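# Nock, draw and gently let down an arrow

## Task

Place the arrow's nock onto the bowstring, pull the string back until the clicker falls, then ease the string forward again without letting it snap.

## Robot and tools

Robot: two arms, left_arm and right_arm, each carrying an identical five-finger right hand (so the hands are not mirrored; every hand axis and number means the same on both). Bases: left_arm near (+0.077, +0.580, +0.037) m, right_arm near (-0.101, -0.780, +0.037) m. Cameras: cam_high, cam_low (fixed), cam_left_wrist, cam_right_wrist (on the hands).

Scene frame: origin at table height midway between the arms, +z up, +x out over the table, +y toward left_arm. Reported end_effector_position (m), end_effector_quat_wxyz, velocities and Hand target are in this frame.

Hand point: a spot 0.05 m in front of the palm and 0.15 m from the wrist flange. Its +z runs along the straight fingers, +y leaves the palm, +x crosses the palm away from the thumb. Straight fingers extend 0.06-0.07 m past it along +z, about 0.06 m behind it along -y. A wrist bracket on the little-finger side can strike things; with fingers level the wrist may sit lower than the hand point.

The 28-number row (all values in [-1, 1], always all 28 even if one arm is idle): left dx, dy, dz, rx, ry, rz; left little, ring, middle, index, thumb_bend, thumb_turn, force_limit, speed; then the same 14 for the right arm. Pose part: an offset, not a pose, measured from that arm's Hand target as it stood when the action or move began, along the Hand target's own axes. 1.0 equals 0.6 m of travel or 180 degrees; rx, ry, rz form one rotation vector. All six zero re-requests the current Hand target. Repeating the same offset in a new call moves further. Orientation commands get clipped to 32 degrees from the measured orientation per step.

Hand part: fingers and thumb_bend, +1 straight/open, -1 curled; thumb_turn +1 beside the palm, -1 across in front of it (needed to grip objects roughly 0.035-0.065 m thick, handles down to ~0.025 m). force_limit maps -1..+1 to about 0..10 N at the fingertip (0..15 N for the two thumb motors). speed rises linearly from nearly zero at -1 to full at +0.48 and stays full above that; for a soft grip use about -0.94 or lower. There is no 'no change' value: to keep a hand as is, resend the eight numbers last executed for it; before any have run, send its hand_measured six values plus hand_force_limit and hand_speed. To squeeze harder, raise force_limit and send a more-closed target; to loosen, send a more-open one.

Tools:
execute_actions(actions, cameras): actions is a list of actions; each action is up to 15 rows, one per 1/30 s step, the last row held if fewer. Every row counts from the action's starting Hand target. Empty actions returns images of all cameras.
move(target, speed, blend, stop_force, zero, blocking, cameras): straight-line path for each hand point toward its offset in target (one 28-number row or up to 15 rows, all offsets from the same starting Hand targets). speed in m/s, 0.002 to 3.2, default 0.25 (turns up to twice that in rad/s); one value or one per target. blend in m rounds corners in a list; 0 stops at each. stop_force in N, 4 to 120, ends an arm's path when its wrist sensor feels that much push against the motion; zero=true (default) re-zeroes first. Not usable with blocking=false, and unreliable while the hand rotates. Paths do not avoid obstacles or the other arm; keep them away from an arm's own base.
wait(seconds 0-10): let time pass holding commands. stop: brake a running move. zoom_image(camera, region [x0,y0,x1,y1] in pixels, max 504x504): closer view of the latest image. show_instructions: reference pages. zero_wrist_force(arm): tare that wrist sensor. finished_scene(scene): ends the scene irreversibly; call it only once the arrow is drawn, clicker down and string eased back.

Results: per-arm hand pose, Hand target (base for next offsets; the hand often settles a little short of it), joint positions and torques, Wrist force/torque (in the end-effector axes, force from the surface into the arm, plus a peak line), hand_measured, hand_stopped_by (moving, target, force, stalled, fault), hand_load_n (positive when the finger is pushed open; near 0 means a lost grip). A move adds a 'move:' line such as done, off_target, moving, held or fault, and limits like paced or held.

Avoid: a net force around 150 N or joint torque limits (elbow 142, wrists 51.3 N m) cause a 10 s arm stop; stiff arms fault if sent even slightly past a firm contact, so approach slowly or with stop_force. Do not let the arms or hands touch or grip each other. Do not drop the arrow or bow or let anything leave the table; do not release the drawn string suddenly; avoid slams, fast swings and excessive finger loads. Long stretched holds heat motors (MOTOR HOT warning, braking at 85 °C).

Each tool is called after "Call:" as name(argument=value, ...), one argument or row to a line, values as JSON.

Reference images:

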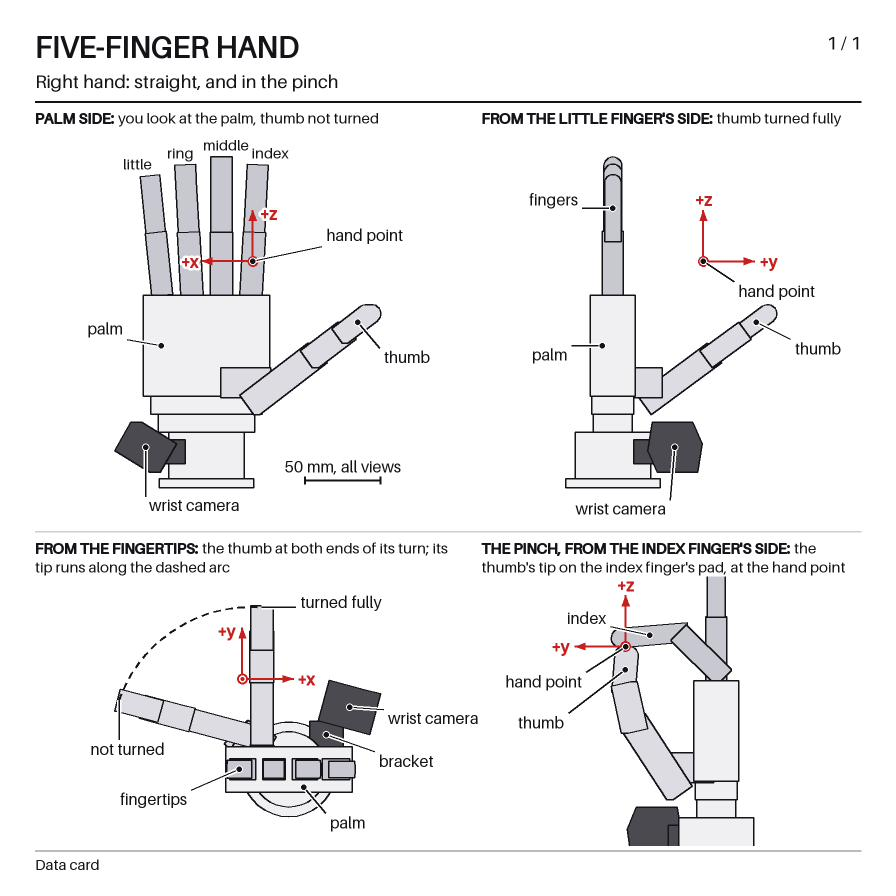

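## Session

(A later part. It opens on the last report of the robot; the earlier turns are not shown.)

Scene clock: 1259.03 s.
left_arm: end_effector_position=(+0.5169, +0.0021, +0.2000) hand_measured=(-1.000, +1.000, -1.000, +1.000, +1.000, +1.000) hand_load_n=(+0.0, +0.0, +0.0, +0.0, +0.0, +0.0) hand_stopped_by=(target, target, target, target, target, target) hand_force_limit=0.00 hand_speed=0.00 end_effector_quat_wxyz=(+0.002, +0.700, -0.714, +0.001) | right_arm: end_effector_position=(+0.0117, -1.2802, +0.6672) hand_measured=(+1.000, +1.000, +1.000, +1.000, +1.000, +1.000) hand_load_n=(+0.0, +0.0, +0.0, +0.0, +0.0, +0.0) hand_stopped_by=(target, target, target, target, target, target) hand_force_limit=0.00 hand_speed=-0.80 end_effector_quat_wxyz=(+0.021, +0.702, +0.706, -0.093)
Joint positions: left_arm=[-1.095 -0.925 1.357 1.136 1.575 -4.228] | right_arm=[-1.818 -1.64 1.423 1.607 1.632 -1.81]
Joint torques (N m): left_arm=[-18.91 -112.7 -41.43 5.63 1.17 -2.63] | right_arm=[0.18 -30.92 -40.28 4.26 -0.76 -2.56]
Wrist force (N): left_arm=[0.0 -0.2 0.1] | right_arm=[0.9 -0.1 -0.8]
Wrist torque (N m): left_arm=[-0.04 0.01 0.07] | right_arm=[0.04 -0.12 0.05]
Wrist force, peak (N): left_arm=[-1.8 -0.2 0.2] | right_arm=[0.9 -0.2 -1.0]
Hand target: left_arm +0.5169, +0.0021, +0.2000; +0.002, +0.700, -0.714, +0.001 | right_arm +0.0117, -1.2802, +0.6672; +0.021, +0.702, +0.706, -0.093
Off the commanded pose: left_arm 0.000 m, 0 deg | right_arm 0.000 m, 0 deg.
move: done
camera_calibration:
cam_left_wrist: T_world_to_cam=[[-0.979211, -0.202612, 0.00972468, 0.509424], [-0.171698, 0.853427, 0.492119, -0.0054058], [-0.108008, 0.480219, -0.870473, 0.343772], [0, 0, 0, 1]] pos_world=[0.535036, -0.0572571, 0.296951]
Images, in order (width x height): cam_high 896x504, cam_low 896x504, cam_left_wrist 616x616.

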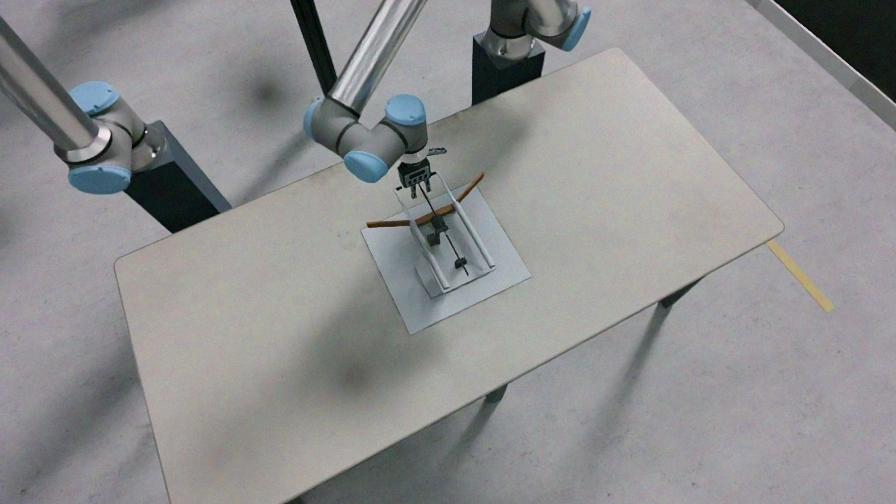

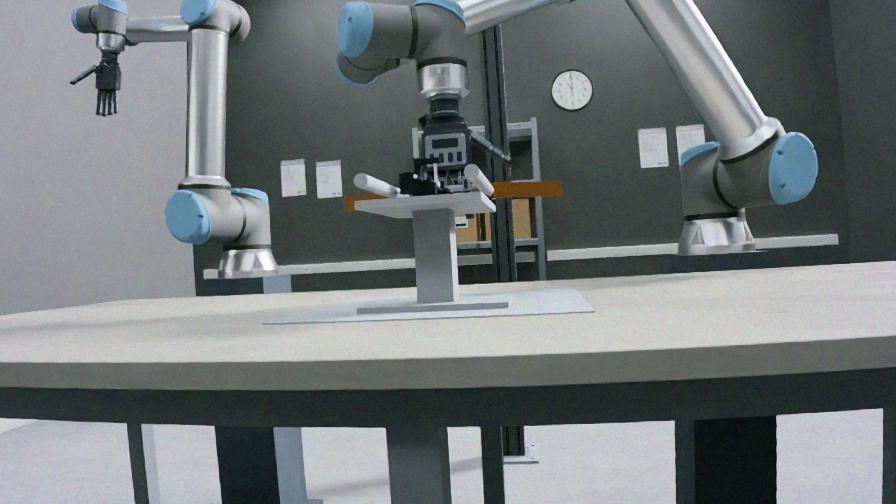

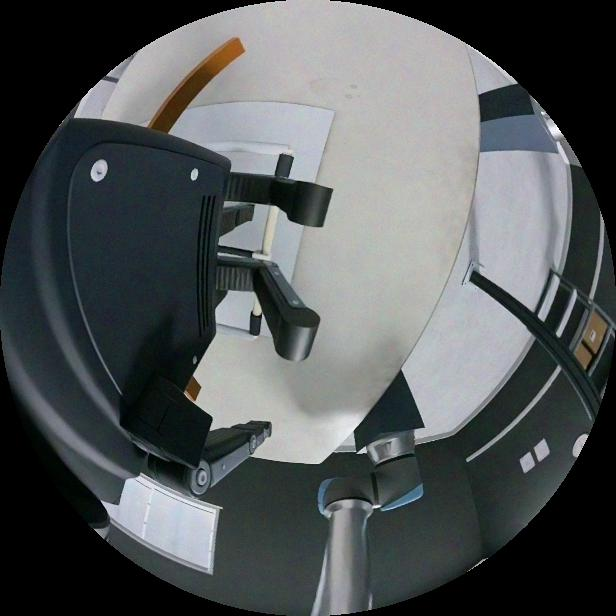

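Call:
move(
  target=[0,0.05,0,0,0,0,-1,1,-1,1,1,1,0,0,0,0,0,0,0,0,1,1,1,1,1,1,0,-0.8],
  speed=0.03,
  cameras=["cam_high","cam_low","cam_left_wrist"],
)

Call:
zoom_image(
  camera="cam_left_wrist",
  region=[190, 130, 350, 290],
)

Call:
zoom_image(
  camera="cam_high",
  region=[360, 140, 500, 300],
)

Scene clock: 1266.47 s.
left_arm: end_effector_position=(+0.4867, +0.0027, +0.2001) hand_measured=(-1.000, +1.000, -1.000, +1.000, +1.000, +1.000) hand_load_n=(+0.0, +0.5, +0.0, +0.0, +0.0, +0.0) hand_stopped_by=(target, target, target, target, target, target) hand_force_limit=0.00 hand_speed=0.00 end_effector_quat_wxyz=(+0.002, +0.700, -0.714, +0.001) | right_arm: end_effector_position=(+0.0117, -1.2802, +0.6672) hand_measured=(+1.000, +1.000, +1.000, +1.000, +1.000, +1.000) hand_load_n=(+0.0, +0.0, +0.0, +0.0, +0.0, +0.0) hand_stopped_by=(target, target, target, target, target, target) hand_force_limit=0.00 hand_speed=-0.80 end_effector_quat_wxyz=(+0.021, +0.702, +0.706, -0.093)
Joint positions: left_arm=[-1.13 -0.954 1.408 1.115 1.574 -4.263] | right_arm=[-1.818 -1.64 1.423 1.607 1.632 -1.81]
Joint torques (N m): left_arm=[17.34 -84.88 -42.37 5.74 -0.42 2.31] | right_arm=[-0.3 -33.29 -40.66 4.36 -0.07 -2.66]
Wrist force (N): left_arm=[-0.5 -5.1 2.9] | right_arm=[0.7 -0.3 -0.8]
Wrist torque (N m): left_arm=[-0.08 -0.10 -0.12] | right_arm=[0.01 -0.09 0.04]
Wrist force, peak (N): left_arm=[0.9 -5.5 2.6] | right_arm=[0.8 -0.3 -1.2]
Hand target: left_arm +0.4869, +0.0027, +0.2001; +0.002, +0.700, -0.714, +0.001 | right_arm +0.0117, -1.2802, +0.6672; +0.021, +0.702, +0.706, -0.093
Off the commanded pose: left_arm 0.000 m, 0 deg | right_arm 0.000 m, 0 deg.
move: done
camera_calibration:
cam_left_wrist: T_world_to_cam=[[-0.979209, -0.202621, 0.00974218, 0.479945], [-0.171707, 0.853469, 0.492045, -0.0110381], [-0.108013, 0.480142, -0.870515, 0.340368], [0, 0, 0, 1]] pos_world=[0.504836, -0.0567571, 0.297051]
Images, in order (width x height): cam_high 896x504, cam_low 896x504, cam_left_wrist 616x616.

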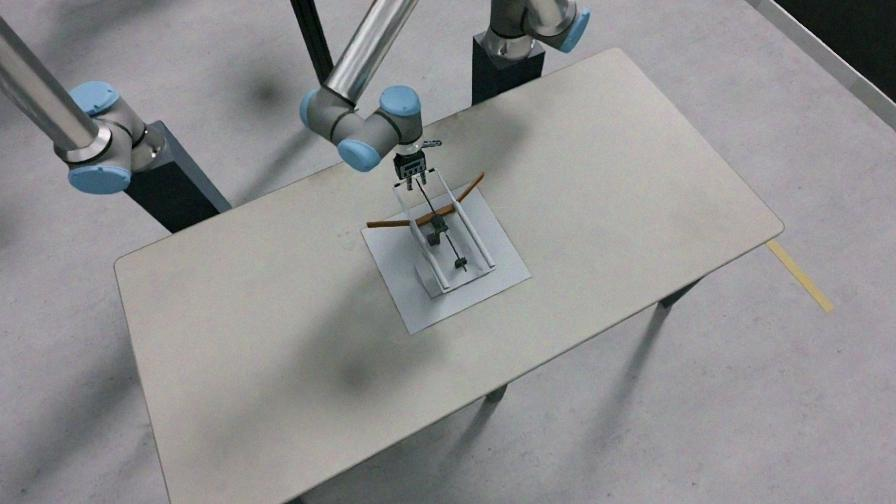

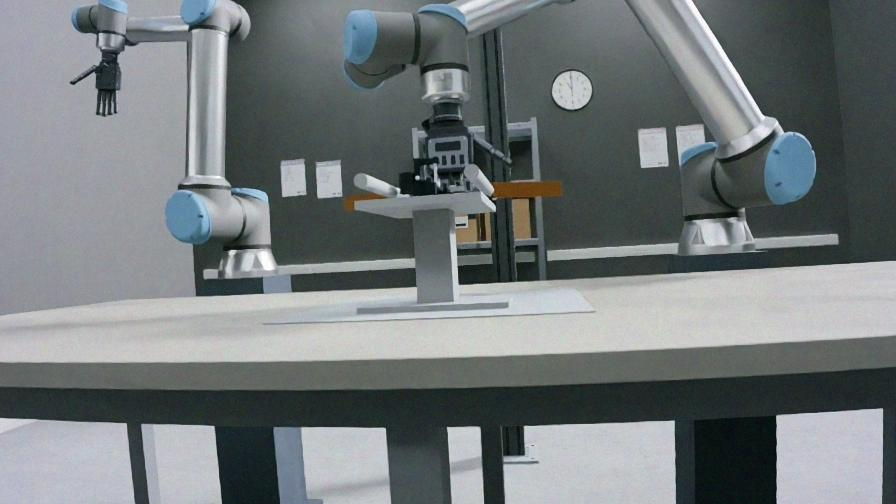

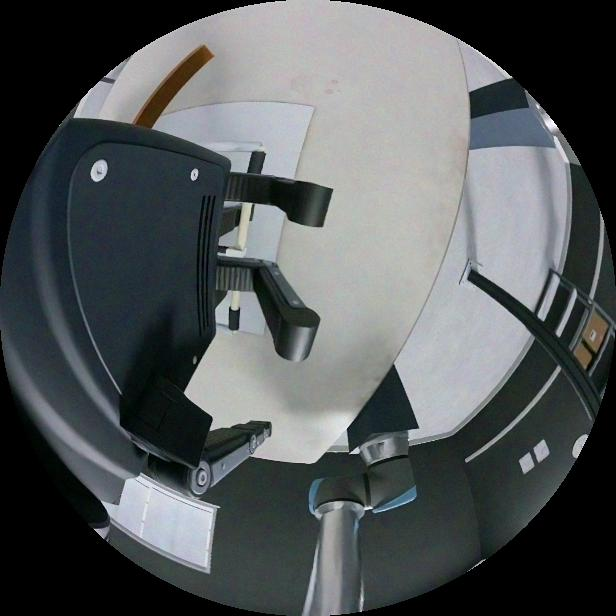

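Scaled by 3.150 from the camera's 616x616 image, which has a finer 880x880 frame.

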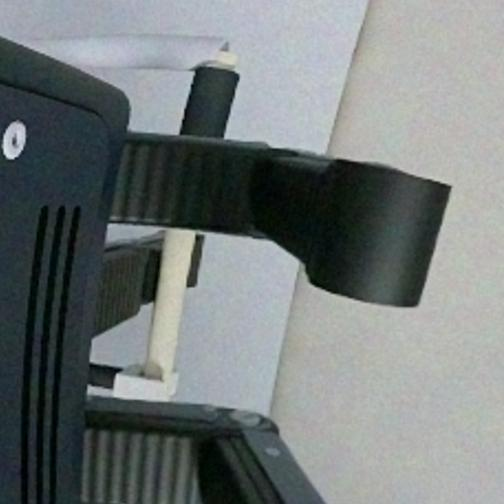

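Scaled by 3.150 from the camera's 896x504 image, which has a finer 1280x720 frame.

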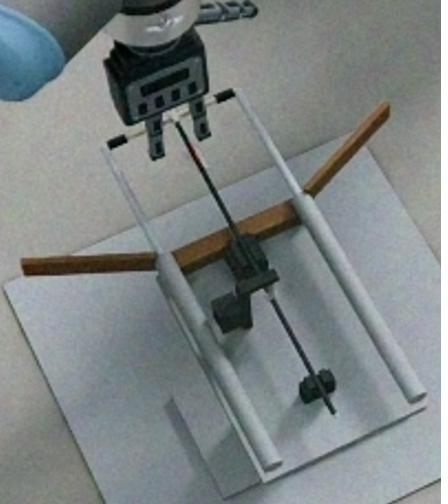

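Call:
move(
  target=[0,0.1,0,0,0,0,-1,1,-1,1,1,1,0,0,0,0,0,0,0,0,1,1,1,1,1,1,0,-0.8],
  speed=0.04,
  cameras=["cam_high","cam_left_wrist"],
)

Call:
zoom_image(
  camera="cam_left_wrist",
  region=[190, 130, 350, 290],
)

Call:
zoom_image(
  camera="cam_high",
  region=[360, 140, 500, 300],
)

Scene clock: 1272.70 s.
left_arm: end_effector_position=(+0.4267, +0.0039, +0.2002) hand_measured=(-1.000, +1.000, -1.000, +1.000, +1.000, +1.000) hand_load_n=(+0.0, +0.5, +0.0, +0.0, +0.0, +0.0) hand_stopped_by=(target, target, target, target, target, target) hand_force_limit=0.00 hand_speed=0.00 end_effector_quat_wxyz=(+0.002, +0.700, -0.714, +0.001) | right_arm: end_effector_position=(+0.0117, -1.2802, +0.6672) hand_measured=(+1.000, +1.000, +1.000, +1.000, +1.000, +1.000) hand_load_n=(+0.0, +0.0, +0.0, +0.0, +0.0, +0.0) hand_stopped_by=(target, target, target, target, target, target) hand_force_limit=0.00 hand_speed=-0.80 end_effector_quat_wxyz=(+0.021, +0.702, +0.706, -0.093)
Joint positions: left_arm=[-1.206 -1.009 1.498 1.079 1.574 -4.339] | right_arm=[-1.818 -1.64 1.423 1.607 1.632 -1.81]
Joint torques (N m): left_arm=[10.69 -79.17 -38.14 7.69 0.92 3.6] | right_arm=[-2.08 -30.32 -40.85 4.18 -0.45 -2.76]
Wrist force (N): left_arm=[0.5 -11.3 6.6] | right_arm=[0.7 -0.1 -0.9]
Wrist torque (N m): left_arm=[-0.25 -0.07 -0.19] | right_arm=[0.04 -0.08 0.04]
Wrist force, peak (N): left_arm=[2.7 -11.4 6.1] | right_arm=[0.8 0.0 -1.2]
Hand target: left_arm +0.4269, +0.0039, +0.2002; +0.002, +0.700, -0.714, +0.001 | right_arm +0.0117, -1.2802, +0.6672; +0.021, +0.702, +0.706, -0.093
Off the commanded pose: left_arm 0.000 m, 0 deg | right_arm 0.000 m, 0 deg.
move: done
camera_calibration:
cam_left_wrist: T_world_to_cam=[[-0.979209, -0.202621, 0.00974218, 0.421455], [-0.171707, 0.853469, 0.492045, -0.0224993], [-0.108013, 0.480142, -0.870515, 0.33335], [0, 0, 0, 1]] pos_world=[0.444836, -0.0554571, 0.297151]
Images, in order (width x height): cam_high 896x504, cam_left_wrist 616x616.

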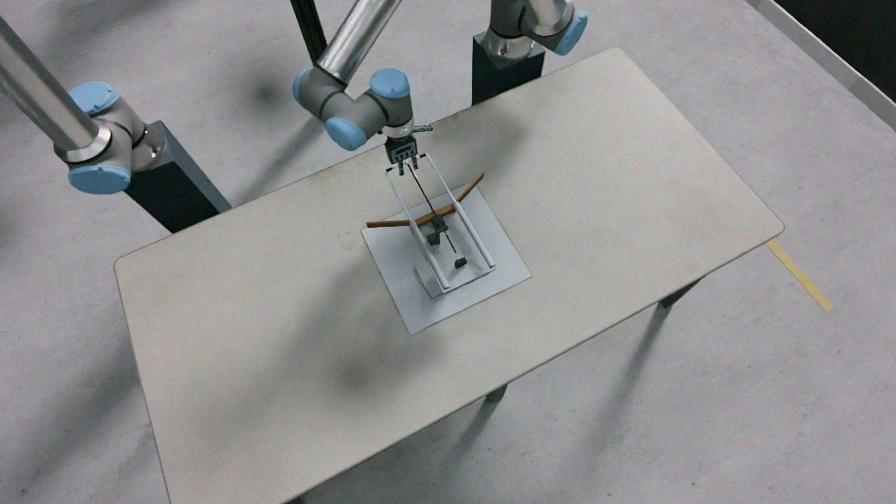

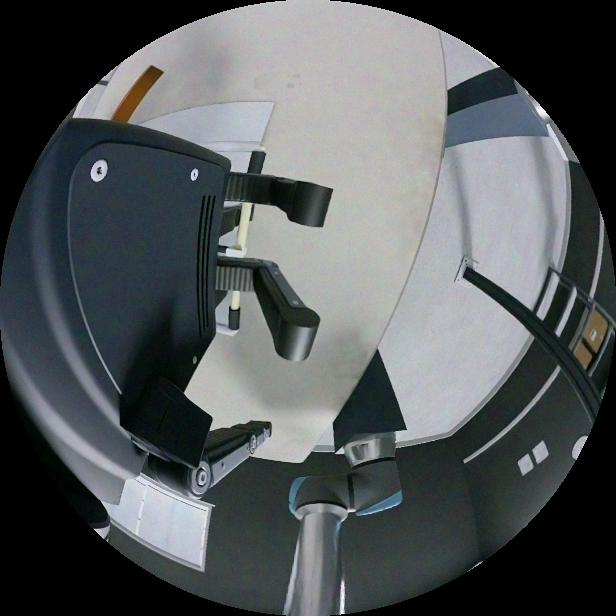

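Scaled by 3.150 from the camera's 616x616 image, which has a finer 880x880 frame.

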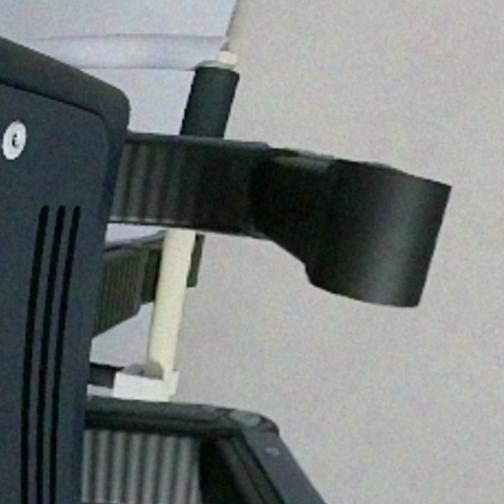

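Scaled by 3.150 from the camera's 896x504 image, which has a finer 1280x720 frame.

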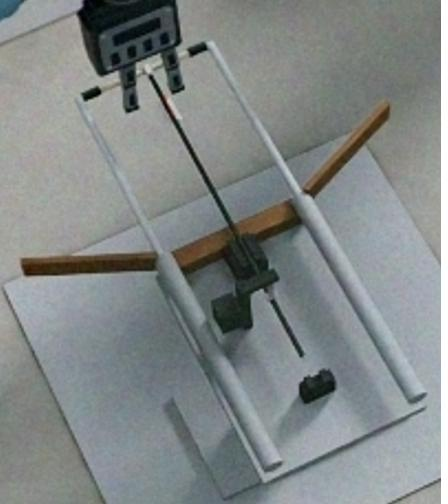

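Call:
move(
  target=[0,0.0917,0,0,0,0,-1,1,-1,1,1,1,0,0,0,0,0,0,0,0,1,1,1,1,1,1,0,-0.8],
  speed=0.04,
  cameras=["cam_high","cam_low","cam_left_wrist"],
)

Call:
zoom_image(
  camera="cam_high",
  region=[360, 140, 500, 300],
)

Call:
zoom_image(
  camera="cam_low",
  region=[360, 120, 500, 220],
)

Scene clock: 1279.50 s.
left_arm: end_effector_position=(+0.3717, +0.0051, +0.2003) hand_measured=(-1.000, +1.000, -1.000, +1.000, +1.000, +1.000) hand_load_n=(+0.0, +1.0, +0.0, +0.5, +0.0, +0.0) hand_stopped_by=(target, target, target, target, target, target) hand_force_limit=0.00 hand_speed=0.00 end_effector_quat_wxyz=(+0.002, +0.700, -0.714, +0.001) | right_arm: end_effector_position=(+0.0117, -1.2802, +0.6672) hand_measured=(+1.000, +1.000, +1.000, +1.000, +1.000, +1.000) hand_load_n=(+0.0, +0.0, +0.0, +0.0, +0.0, +0.0) hand_stopped_by=(target, target, target, target, target, target) hand_force_limit=0.00 hand_speed=-0.80 end_effector_quat_wxyz=(+0.021, +0.702, +0.706, -0.093)
Joint positions: left_arm=[-1.281 -1.054 1.571 1.05 1.574 -4.413] | right_arm=[-1.818 -1.64 1.423 1.607 1.632 -1.81]
Joint torques (N m): left_arm=[9.46 -78.38 -38.15 8.35 2.39 3.49] | right_arm=[1.69 -32.2 -41.2 4.46 -0.16 -2.46]
Wrist force (N): left_arm=[3.3 -15.7 9.0] | right_arm=[0.9 -0.2 -0.9]
Wrist torque (N m): left_arm=[-0.21 -0.22 -0.11] | right_arm=[0.03 -0.12 0.05]
Wrist force, peak (N): left_arm=[4.7 -16.0 9.8] | right_arm=[0.8 -0.4 -1.2]
Hand target: left_arm +0.3719, +0.0051, +0.2003; +0.002, +0.700, -0.714, +0.001 | right_arm +0.0117, -1.2802, +0.6672; +0.021, +0.702, +0.706, -0.093
Off the commanded pose: left_arm 0.000 m, 0 deg | right_arm 0.000 m, 0 deg.
move: done
camera_calibration:
cam_left_wrist: T_world_to_cam=[[-0.979209, -0.202621, 0.00974218, 0.36782], [-0.171707, 0.853469, 0.492045, -0.0329804], [-0.108013, 0.480142, -0.870515, 0.327055], [0, 0, 0, 1]] pos_world=[0.389836, -0.0543571, 0.297351]
Images, in order (width x height): cam_high 896x504, cam_low 896x504, cam_left_wrist 616x616.

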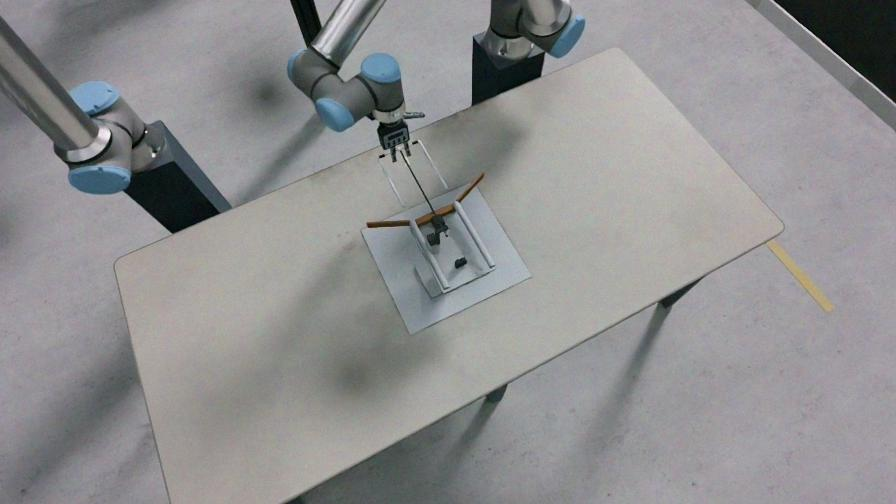

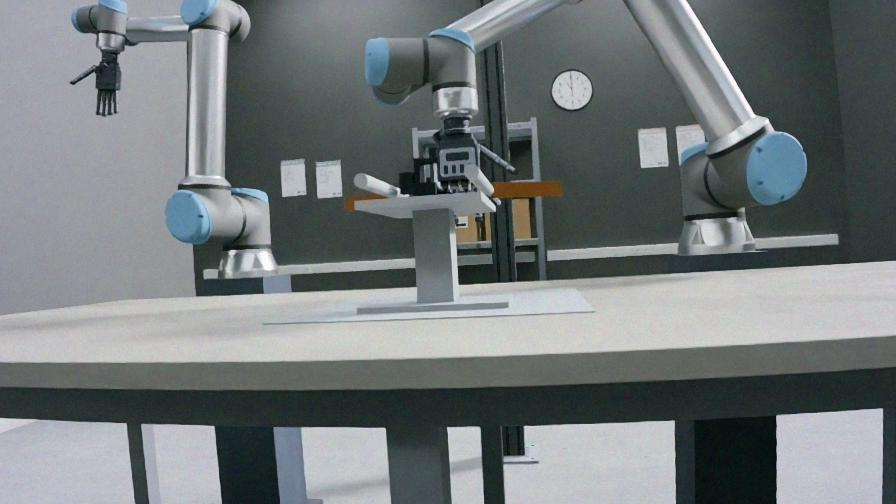

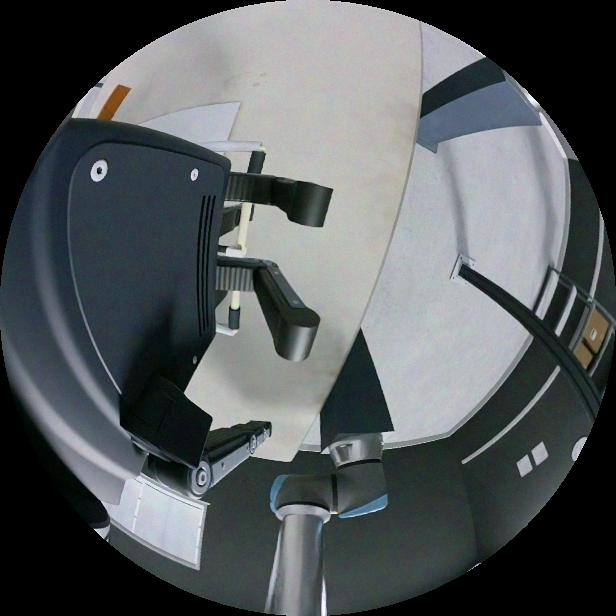

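Scaled by 3.150 from the camera's 896x504 image, which has a finer 1280x720 frame.

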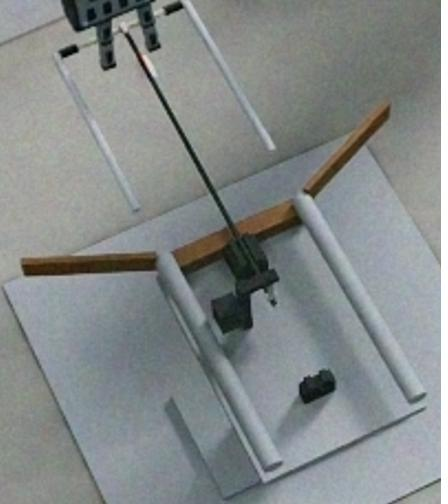

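Scaled by 3.600 from the camera's 896x504 image, which has a finer 1280x720 frame.

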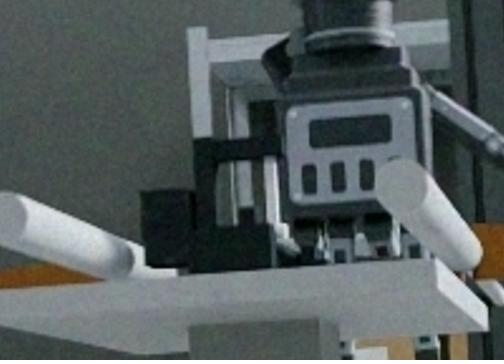

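Call:
move(
  target=[0,0.02,0,0,0,0,-1,1,-1,1,1,1,0,0,0,0,0,0,0,0,1,1,1,1,1,1,0,-0.8],
  speed=0.02,
  cameras=["cam_high","cam_low","cam_left_wrist"],
)

Call:
zoom_image(
  camera="cam_high",
  region=[400, 180, 480, 270],
)

Call:
zoom_image(
  camera="cam_low",
  region=[360, 120, 500, 220],
)

Scene clock: 1285.73 s.
left_arm: end_effector_position=(+0.3597, +0.0053, +0.2003) hand_measured=(-1.000, +1.000, -1.000, +1.000, +1.000, +1.000) hand_load_n=(+0.0, +1.0, +0.0, +0.5, +0.0, +0.0) hand_stopped_by=(target, target, target, target, target, target) hand_force_limit=0.00 hand_speed=0.00 end_effector_quat_wxyz=(+0.002, +0.700, -0.714, +0.001) | right_arm: end_effector_position=(+0.0117, -1.2802, +0.6672) hand_measured=(+1.000, +1.000, +1.000, +1.000, +1.000, +1.000) hand_load_n=(+0.0, +0.0, +0.0, +0.0, +0.0, +0.0) hand_stopped_by=(target, target, target, target, target, target) hand_force_limit=0.00 hand_speed=-0.80 end_effector_quat_wxyz=(+0.021, +0.702, +0.706, -0.093)
Joint positions: left_arm=[-1.297 -1.063 1.585 1.045 1.574 -4.43] | right_arm=[-1.818 -1.64 1.423 1.607 1.632 -1.81]
Joint torques (N m): left_arm=[4.2 -88.31 -32.81 6.23 2.37 1.18] | right_arm=[-0.42 -31.76 -41.1 4.26 -0.17 -2.34]
Wrist force (N): left_arm=[4.0 -16.8 7.8] | right_arm=[0.4 0.0 -0.9]
Wrist torque (N m): left_arm=[-0.17 -0.11 -0.11] | right_arm=[0.07 -0.05 0.03]
Wrist force, peak (N): left_arm=[4.2 -16.9 8.2] | right_arm=[0.8 -0.3 -1.2]
Hand target: left_arm +0.3599, +0.0053, +0.2003; +0.002, +0.700, -0.714, +0.001 | right_arm +0.0117, -1.2802, +0.6672; +0.021, +0.702, +0.706, -0.093
Off the commanded pose: left_arm 0.000 m, 0 deg | right_arm 0.000 m, 0 deg.
move: done
camera_calibration:
cam_left_wrist: T_world_to_cam=[[-0.979211, -0.202612, 0.00972468, 0.356137], [-0.171698, 0.853427, 0.492119, -0.0352754], [-0.108008, 0.480219, -0.870473, 0.325518], [0, 0, 0, 1]] pos_world=[0.377836, -0.0540571, 0.297251]
Images, in order (width x height): cam_high 896x504, cam_low 896x504, cam_left_wrist 616x616.

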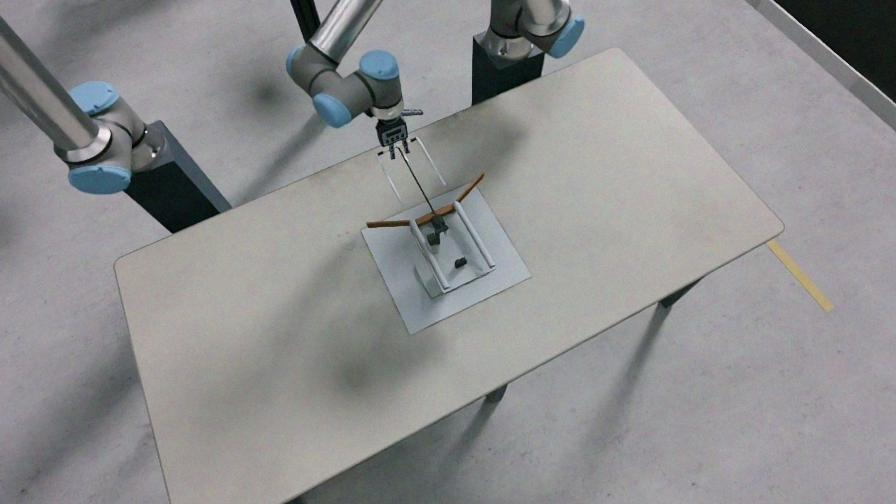

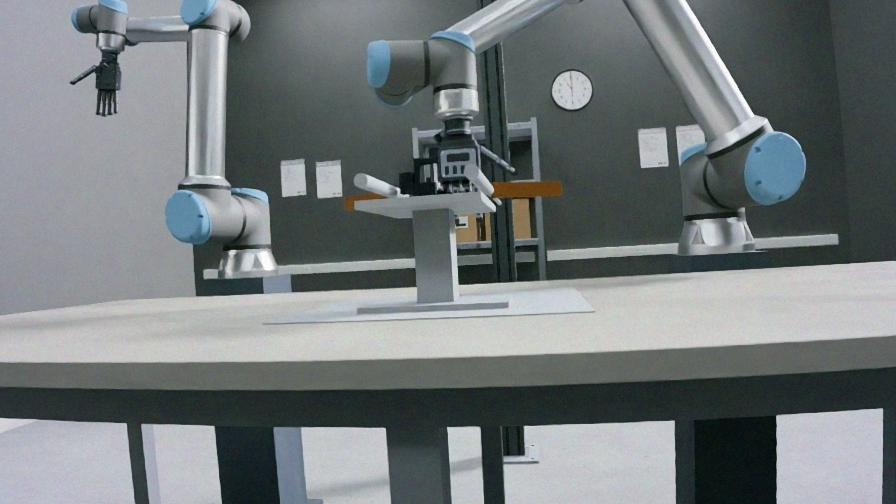

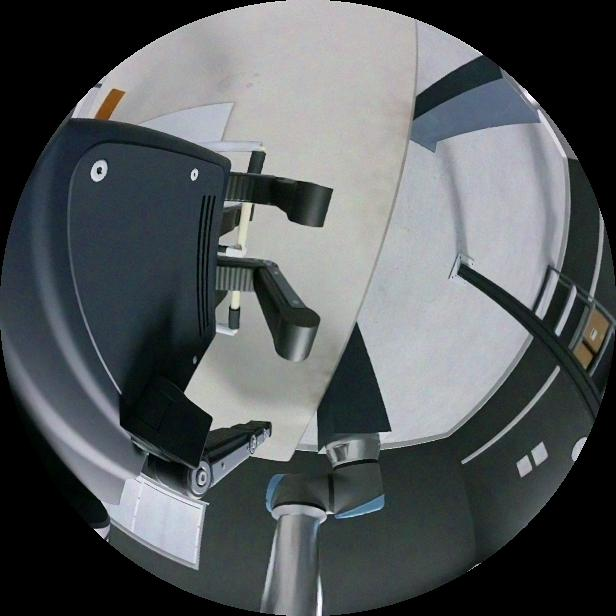

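Scaled by 5.600 from the camera's 896x504 image, which has a finer 1280x720 frame.

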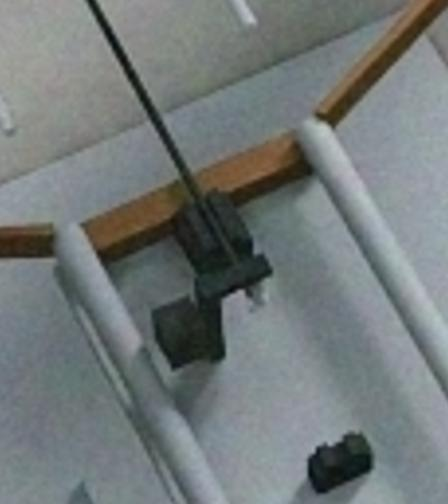

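Scaled by 3.600 from the camera's 896x504 image, which has a finer 1280x720 frame.

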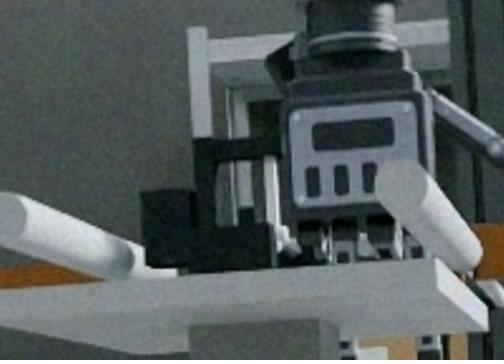

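Call:
move(
  target=[0,0.0067,0,0,0,0,-1,1,-1,1,1,1,0,0,0,0,0,0,0,0,1,1,1,1,1,1,0,-0.8],
  speed=0.02,
  cameras=["cam_high","cam_low"],
)

Call:
zoom_image(
  camera="cam_high",
  region=[400, 180, 480, 270],
)

Call:
zoom_image(
  camera="cam_low",
  region=[360, 120, 500, 220],
)

Scene clock: 1300.10 s.
left_arm: end_effector_position=(+0.3558, +0.0054, +0.2003) hand_measured=(-1.000, +1.000, -1.000, +1.000, +1.000, +1.000) hand_load_n=(+0.0, +1.0, +0.0, +0.5, +0.0, -0.5) hand_stopped_by=(target, target, target, target, target, target) hand_force_limit=0.00 hand_speed=0.00 end_effector_quat_wxyz=(+0.002, +0.700, -0.714, +0.001) | right_arm: end_effector_position=(+0.0117, -1.2802, +0.6672) hand_measured=(+1.000, +1.000, +1.000, +1.000, +1.000, +1.000) hand_load_n=(+0.0, +0.0, +0.0, +0.5, +0.0, +0.0) hand_stopped_by=(target, target, target, target, target, target) hand_force_limit=0.00 hand_speed=-0.80 end_effector_quat_wxyz=(+0.021, +0.702, +0.706, -0.093)
Joint positions: left_arm=[-1.303 -1.066 1.59 1.043 1.574 -4.436] | right_arm=[-1.818 -1.64 1.423 1.607 1.632 -1.81]
Joint torques (N m): left_arm=[-17.25 -101.02 -27.01 5.72 3.58 -1.53] | right_arm=[1.25 -32.52 -41.45 4.38 -0.34 -2.38]
Wrist force (N): left_arm=[4.6 -17.3 8.1] | right_arm=[0.7 0.0 -0.7]
Wrist torque (N m): left_arm=[-0.16 -0.09 -0.10] | right_arm=[0.05 -0.10 0.04]
Wrist force, peak (N): left_arm=[4.1 -17.4 10.6] | right_arm=[0.9 -0.2 -1.1]
Hand target: left_arm +0.3559, +0.0054, +0.2003; +0.002, +0.700, -0.714, +0.001 | right_arm +0.0117, -1.2802, +0.6672; +0.021, +0.702, +0.706, -0.093
Off the commanded pose: left_arm 0.000 m, 0 deg | right_arm 0.000 m, 0 deg.
move: done
Images, in order (width x height): cam_high 896x504, cam_low 896x504.

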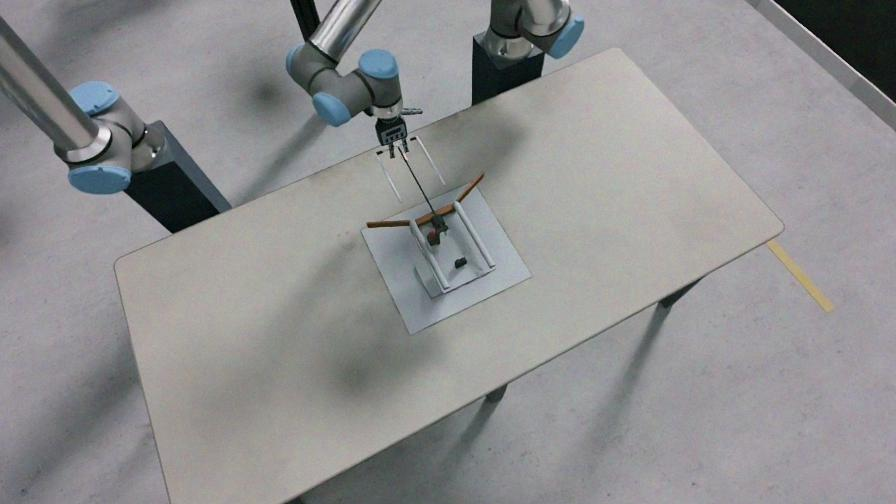

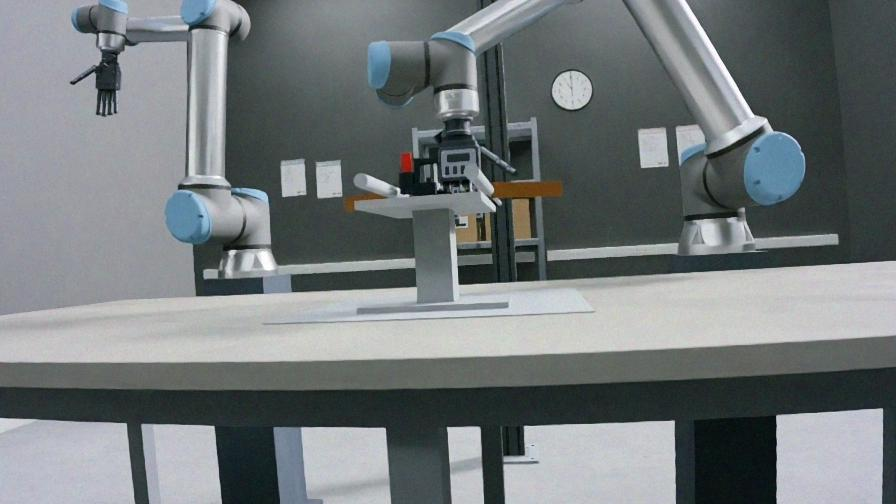

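Scaled by 5.600 from the camera's 896x504 image, which has a finer 1280x720 frame.

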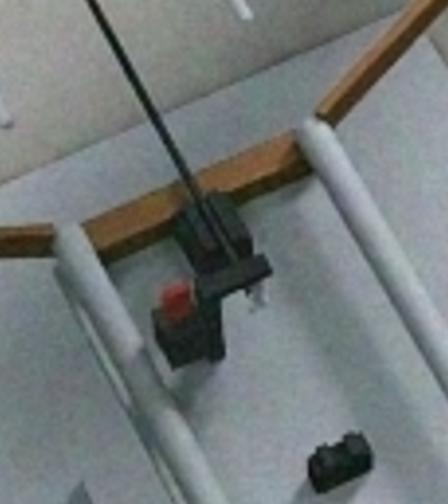

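Scaled by 3.600 from the camera's 896x504 image, which has a finer 1280x720 frame.

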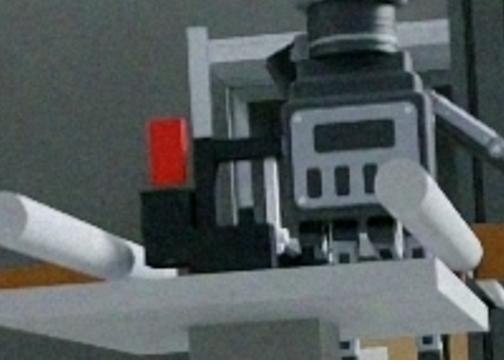

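Call:
move(
  target=[0,-0.1117,0,0,0,0,-1,1,-1,1,1,1,0,0,0,0,0,0,0,0,1,1,1,1,1,1,0,-0.8],
  speed=0.05,
  cameras=["cam_high","cam_low"],
)

Call:
zoom_image(
  camera="cam_high",
  region=[360, 140, 500, 300],
)

Call:
move(
  target=[0,-0.1,0,0,0,0,-1,1,-1,1,1,1,0,0,0,0,0,0,0,0,1,1,1,1,1,1,0,-0.8],
  speed=0.05,
  cameras=["cam_high","cam_low","cam_left_wrist"],
)

Call:
zoom_image(
  camera="cam_high",
  region=[360, 140, 500, 300],
)

Call:
zoom_image(
  camera="cam_low",
  region=[360, 120, 500, 220],
)

Scene clock: 1310.73 s.
left_arm: end_effector_position=(+0.4231, +0.0041, +0.2002) hand_measured=(-1.000, +1.000, -1.000, +1.000, +1.000, +1.000) hand_load_n=(+0.0, +0.5, +0.0, +0.5, -0.5, +0.0) hand_stopped_by=(target, target, target, target, target, target) hand_force_limit=0.00 hand_speed=0.00 end_effector_quat_wxyz=(+0.002, +0.700, -0.714, +0.001) | right_arm: end_effector_position=(+0.0117, -1.2802, +0.6672) hand_measured=(+1.000, +1.000, +1.000, +1.000, +1.000, +1.000) hand_load_n=(+0.0, +0.0, +0.0, +0.0, +0.0, +0.0) hand_stopped_by=(target, target, target, target, target, target) hand_force_limit=0.00 hand_speed=-0.80 end_effector_quat_wxyz=(+0.021, +0.702, +0.706, -0.093)
Joint positions: left_arm=[-1.211 -1.012 1.503 1.077 1.574 -4.343] | right_arm=[-1.818 -1.64 1.423 1.607 1.632 -1.81]
Joint torques (N m): left_arm=[-28.05 -101.56 -20.71 2.93 5.62 -3.42] | right_arm=[-2.1 -34.26 -41.04 4.23 -0.52 -2.1]
Wrist force (N): left_arm=[-1.1 -11.9 -4.7] | right_arm=[0.8 -0.2 -1.2]
Wrist torque (N m): left_arm=[0.34 0.09 -0.45] | right_arm=[0.05 -0.09 0.05]
Wrist force, peak (N): left_arm=[4.8 -17.3 9.4] | right_arm=[0.9 0.1 -1.3]
Hand target: left_arm +0.4229, +0.0040, +0.2002; +0.002, +0.700, -0.714, +0.001 | right_arm +0.0117, -1.2802, +0.6672; +0.021, +0.702, +0.706, -0.093
Off the commanded pose: left_arm 0.000 m, 0 deg | right_arm 0.000 m, 0 deg.
move: done
Images, in order (width x height): cam_high 896x504, cam_low 896x504.

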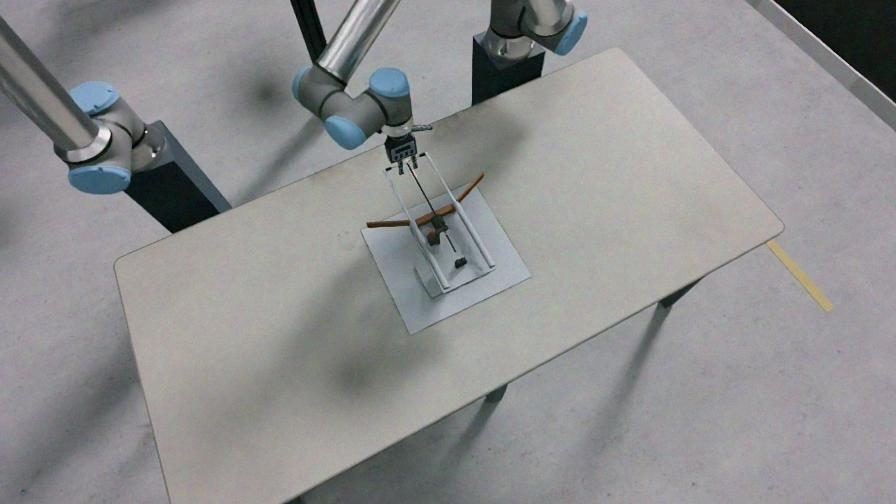

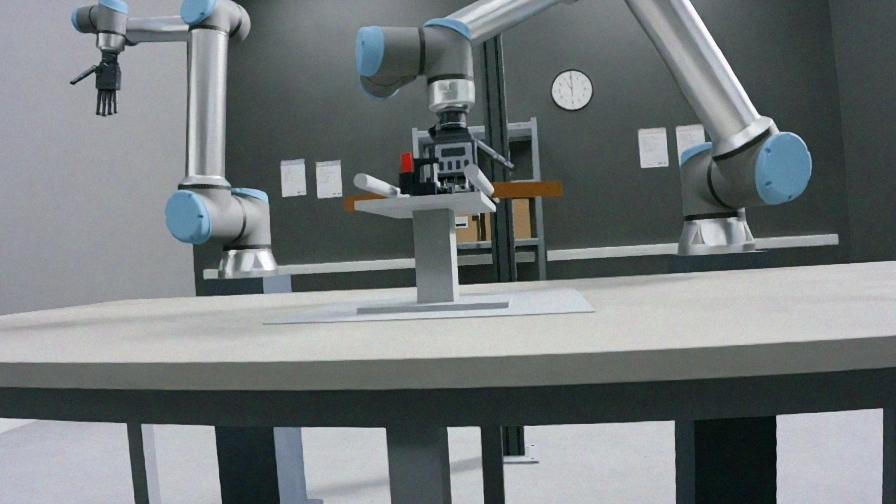

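Scaled by 3.150 from the camera's 896x504 image, which has a finer 1280x720 frame.

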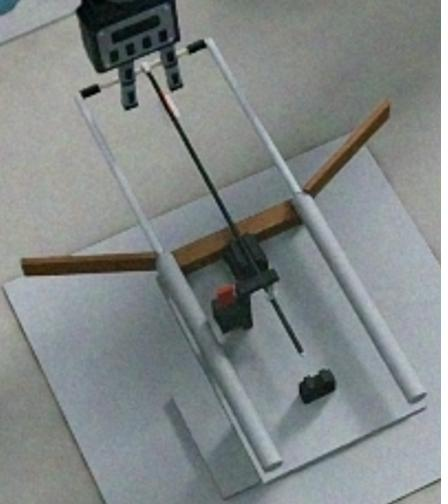

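Scene clock: 1312.20 s.
left_arm: end_effector_position=(+0.4831, +0.0029, +0.2000) hand_measured=(-1.000, +1.000, -1.000, +1.000, +1.000, +1.000) hand_load_n=(+0.0, +0.0, +0.0, +0.5, +0.0, +0.0) hand_stopped_by=(target, target, target, target, target, target) hand_force_limit=0.00 hand_speed=0.00 end_effector_quat_wxyz=(+0.002, +0.700, -0.714, +0.001) end_effector_velocity=(-0.004, +0.000, -0.001) end_effector_angular_velocity=(+0.002, +0.001, -0.002) | right_arm: end_effector_position=(+0.0117, -1.2802, +0.6672) hand_measured=(+1.000, +1.000, +1.000, +1.000, +1.000, +1.000) hand_load_n=(+0.0, +0.0, +0.0, +0.0, +0.0, +0.0) hand_stopped_by=(target, target, target, target, target, target) hand_force_limit=0.00 hand_speed=-0.80 end_effector_quat_wxyz=(+0.021, +0.702, +0.706, -0.093)
Joint positions: left_arm=[-1.135 -0.958 1.413 1.113 1.574 -4.268] | right_arm=[-1.818 -1.64 1.423 1.607 1.632 -1.81]
Joint velocities: left_arm=[-0.004 -0.002 0.006 -0.002 0 -0.002] | right_arm=[within noise]
Joint torques (N m): left_arm=[-30.98 -104.95 -22.59 2.32 3.79 -3.24] | right_arm=[-0.11 -31.03 -40.9 4.5 -0.55 -2.36]
Wrist force (N): left_arm=[0.4 -5.6 -2.8] | right_arm=[0.9 -0.3 -1.0]
Wrist torque (N m): left_arm=[0.23 0.11 -0.26] | right_arm=[0.01 -0.11 0.05]
Wrist force, peak (N): left_arm=[-0.9 -11.7 -4.6] | right_arm=[0.8 -0.2 -1.2]
Hand target: left_arm +0.4829, +0.0028, +0.2001; +0.002, +0.700, -0.714, +0.001 | right_arm +0.0117, -1.2802, +0.6672; +0.021, +0.702, +0.706, -0.093
Off the commanded pose: left_arm 0.000 m, 0 deg | right_arm 0.000 m, 0 deg.
move: done
camera_calibration:
cam_left_wrist: T_world_to_cam=[[-0.979226, -0.202537, 0.00974453, 0.476376], [-0.171609, 0.853378, 0.492236, -0.0119053], [-0.108012, 0.480338, -0.870407, 0.339763], [0, 0, 0, 1]] pos_world=[0.501135, -0.0565576, 0.29695]
Images, in order (width x height): cam_high 896x504, cam_low 896x504, cam_left_wrist 616x616.

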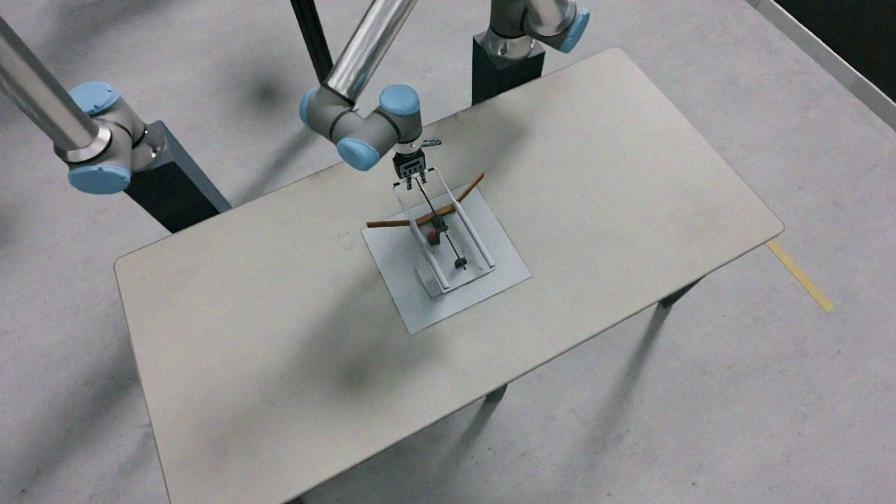

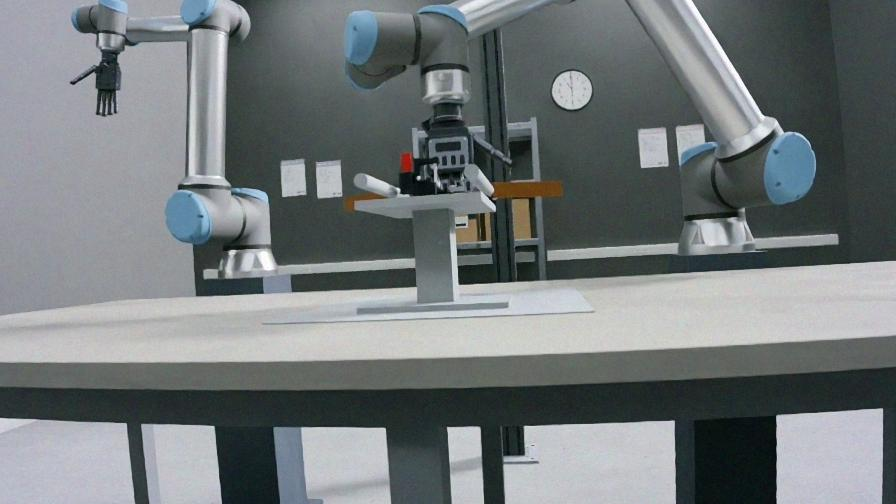

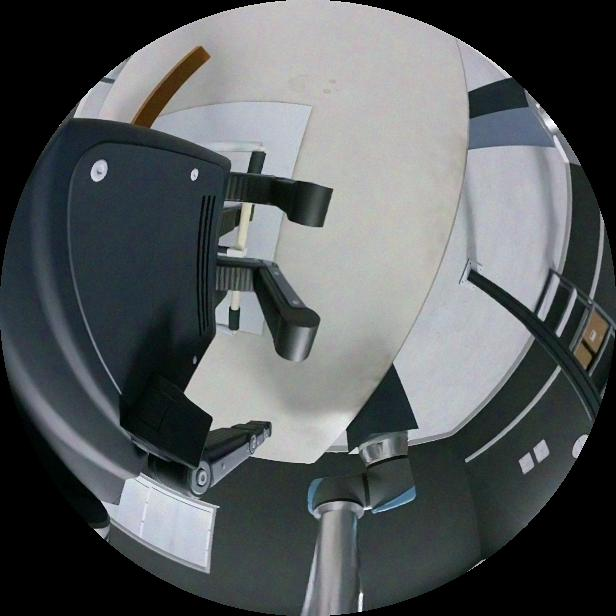

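Scaled by 3.150 from the camera's 896x504 image, which has a finer 1280x720 frame.

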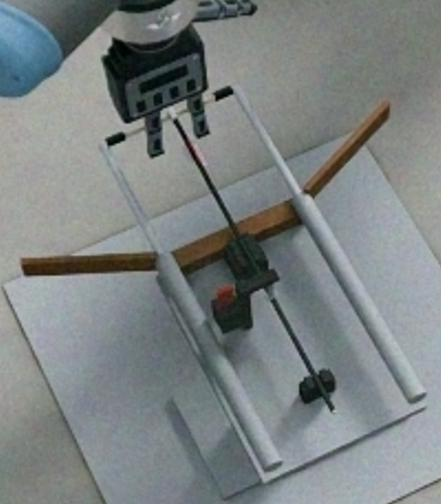

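Scaled by 3.600 from the camera's 896x504 image, which has a finer 1280x720 frame.

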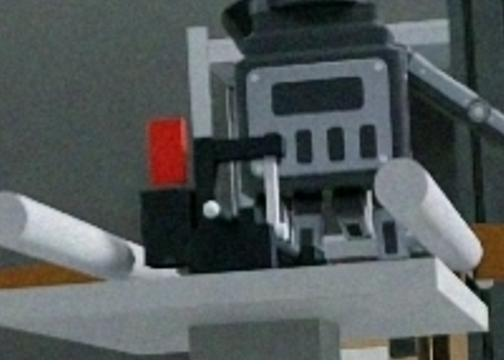

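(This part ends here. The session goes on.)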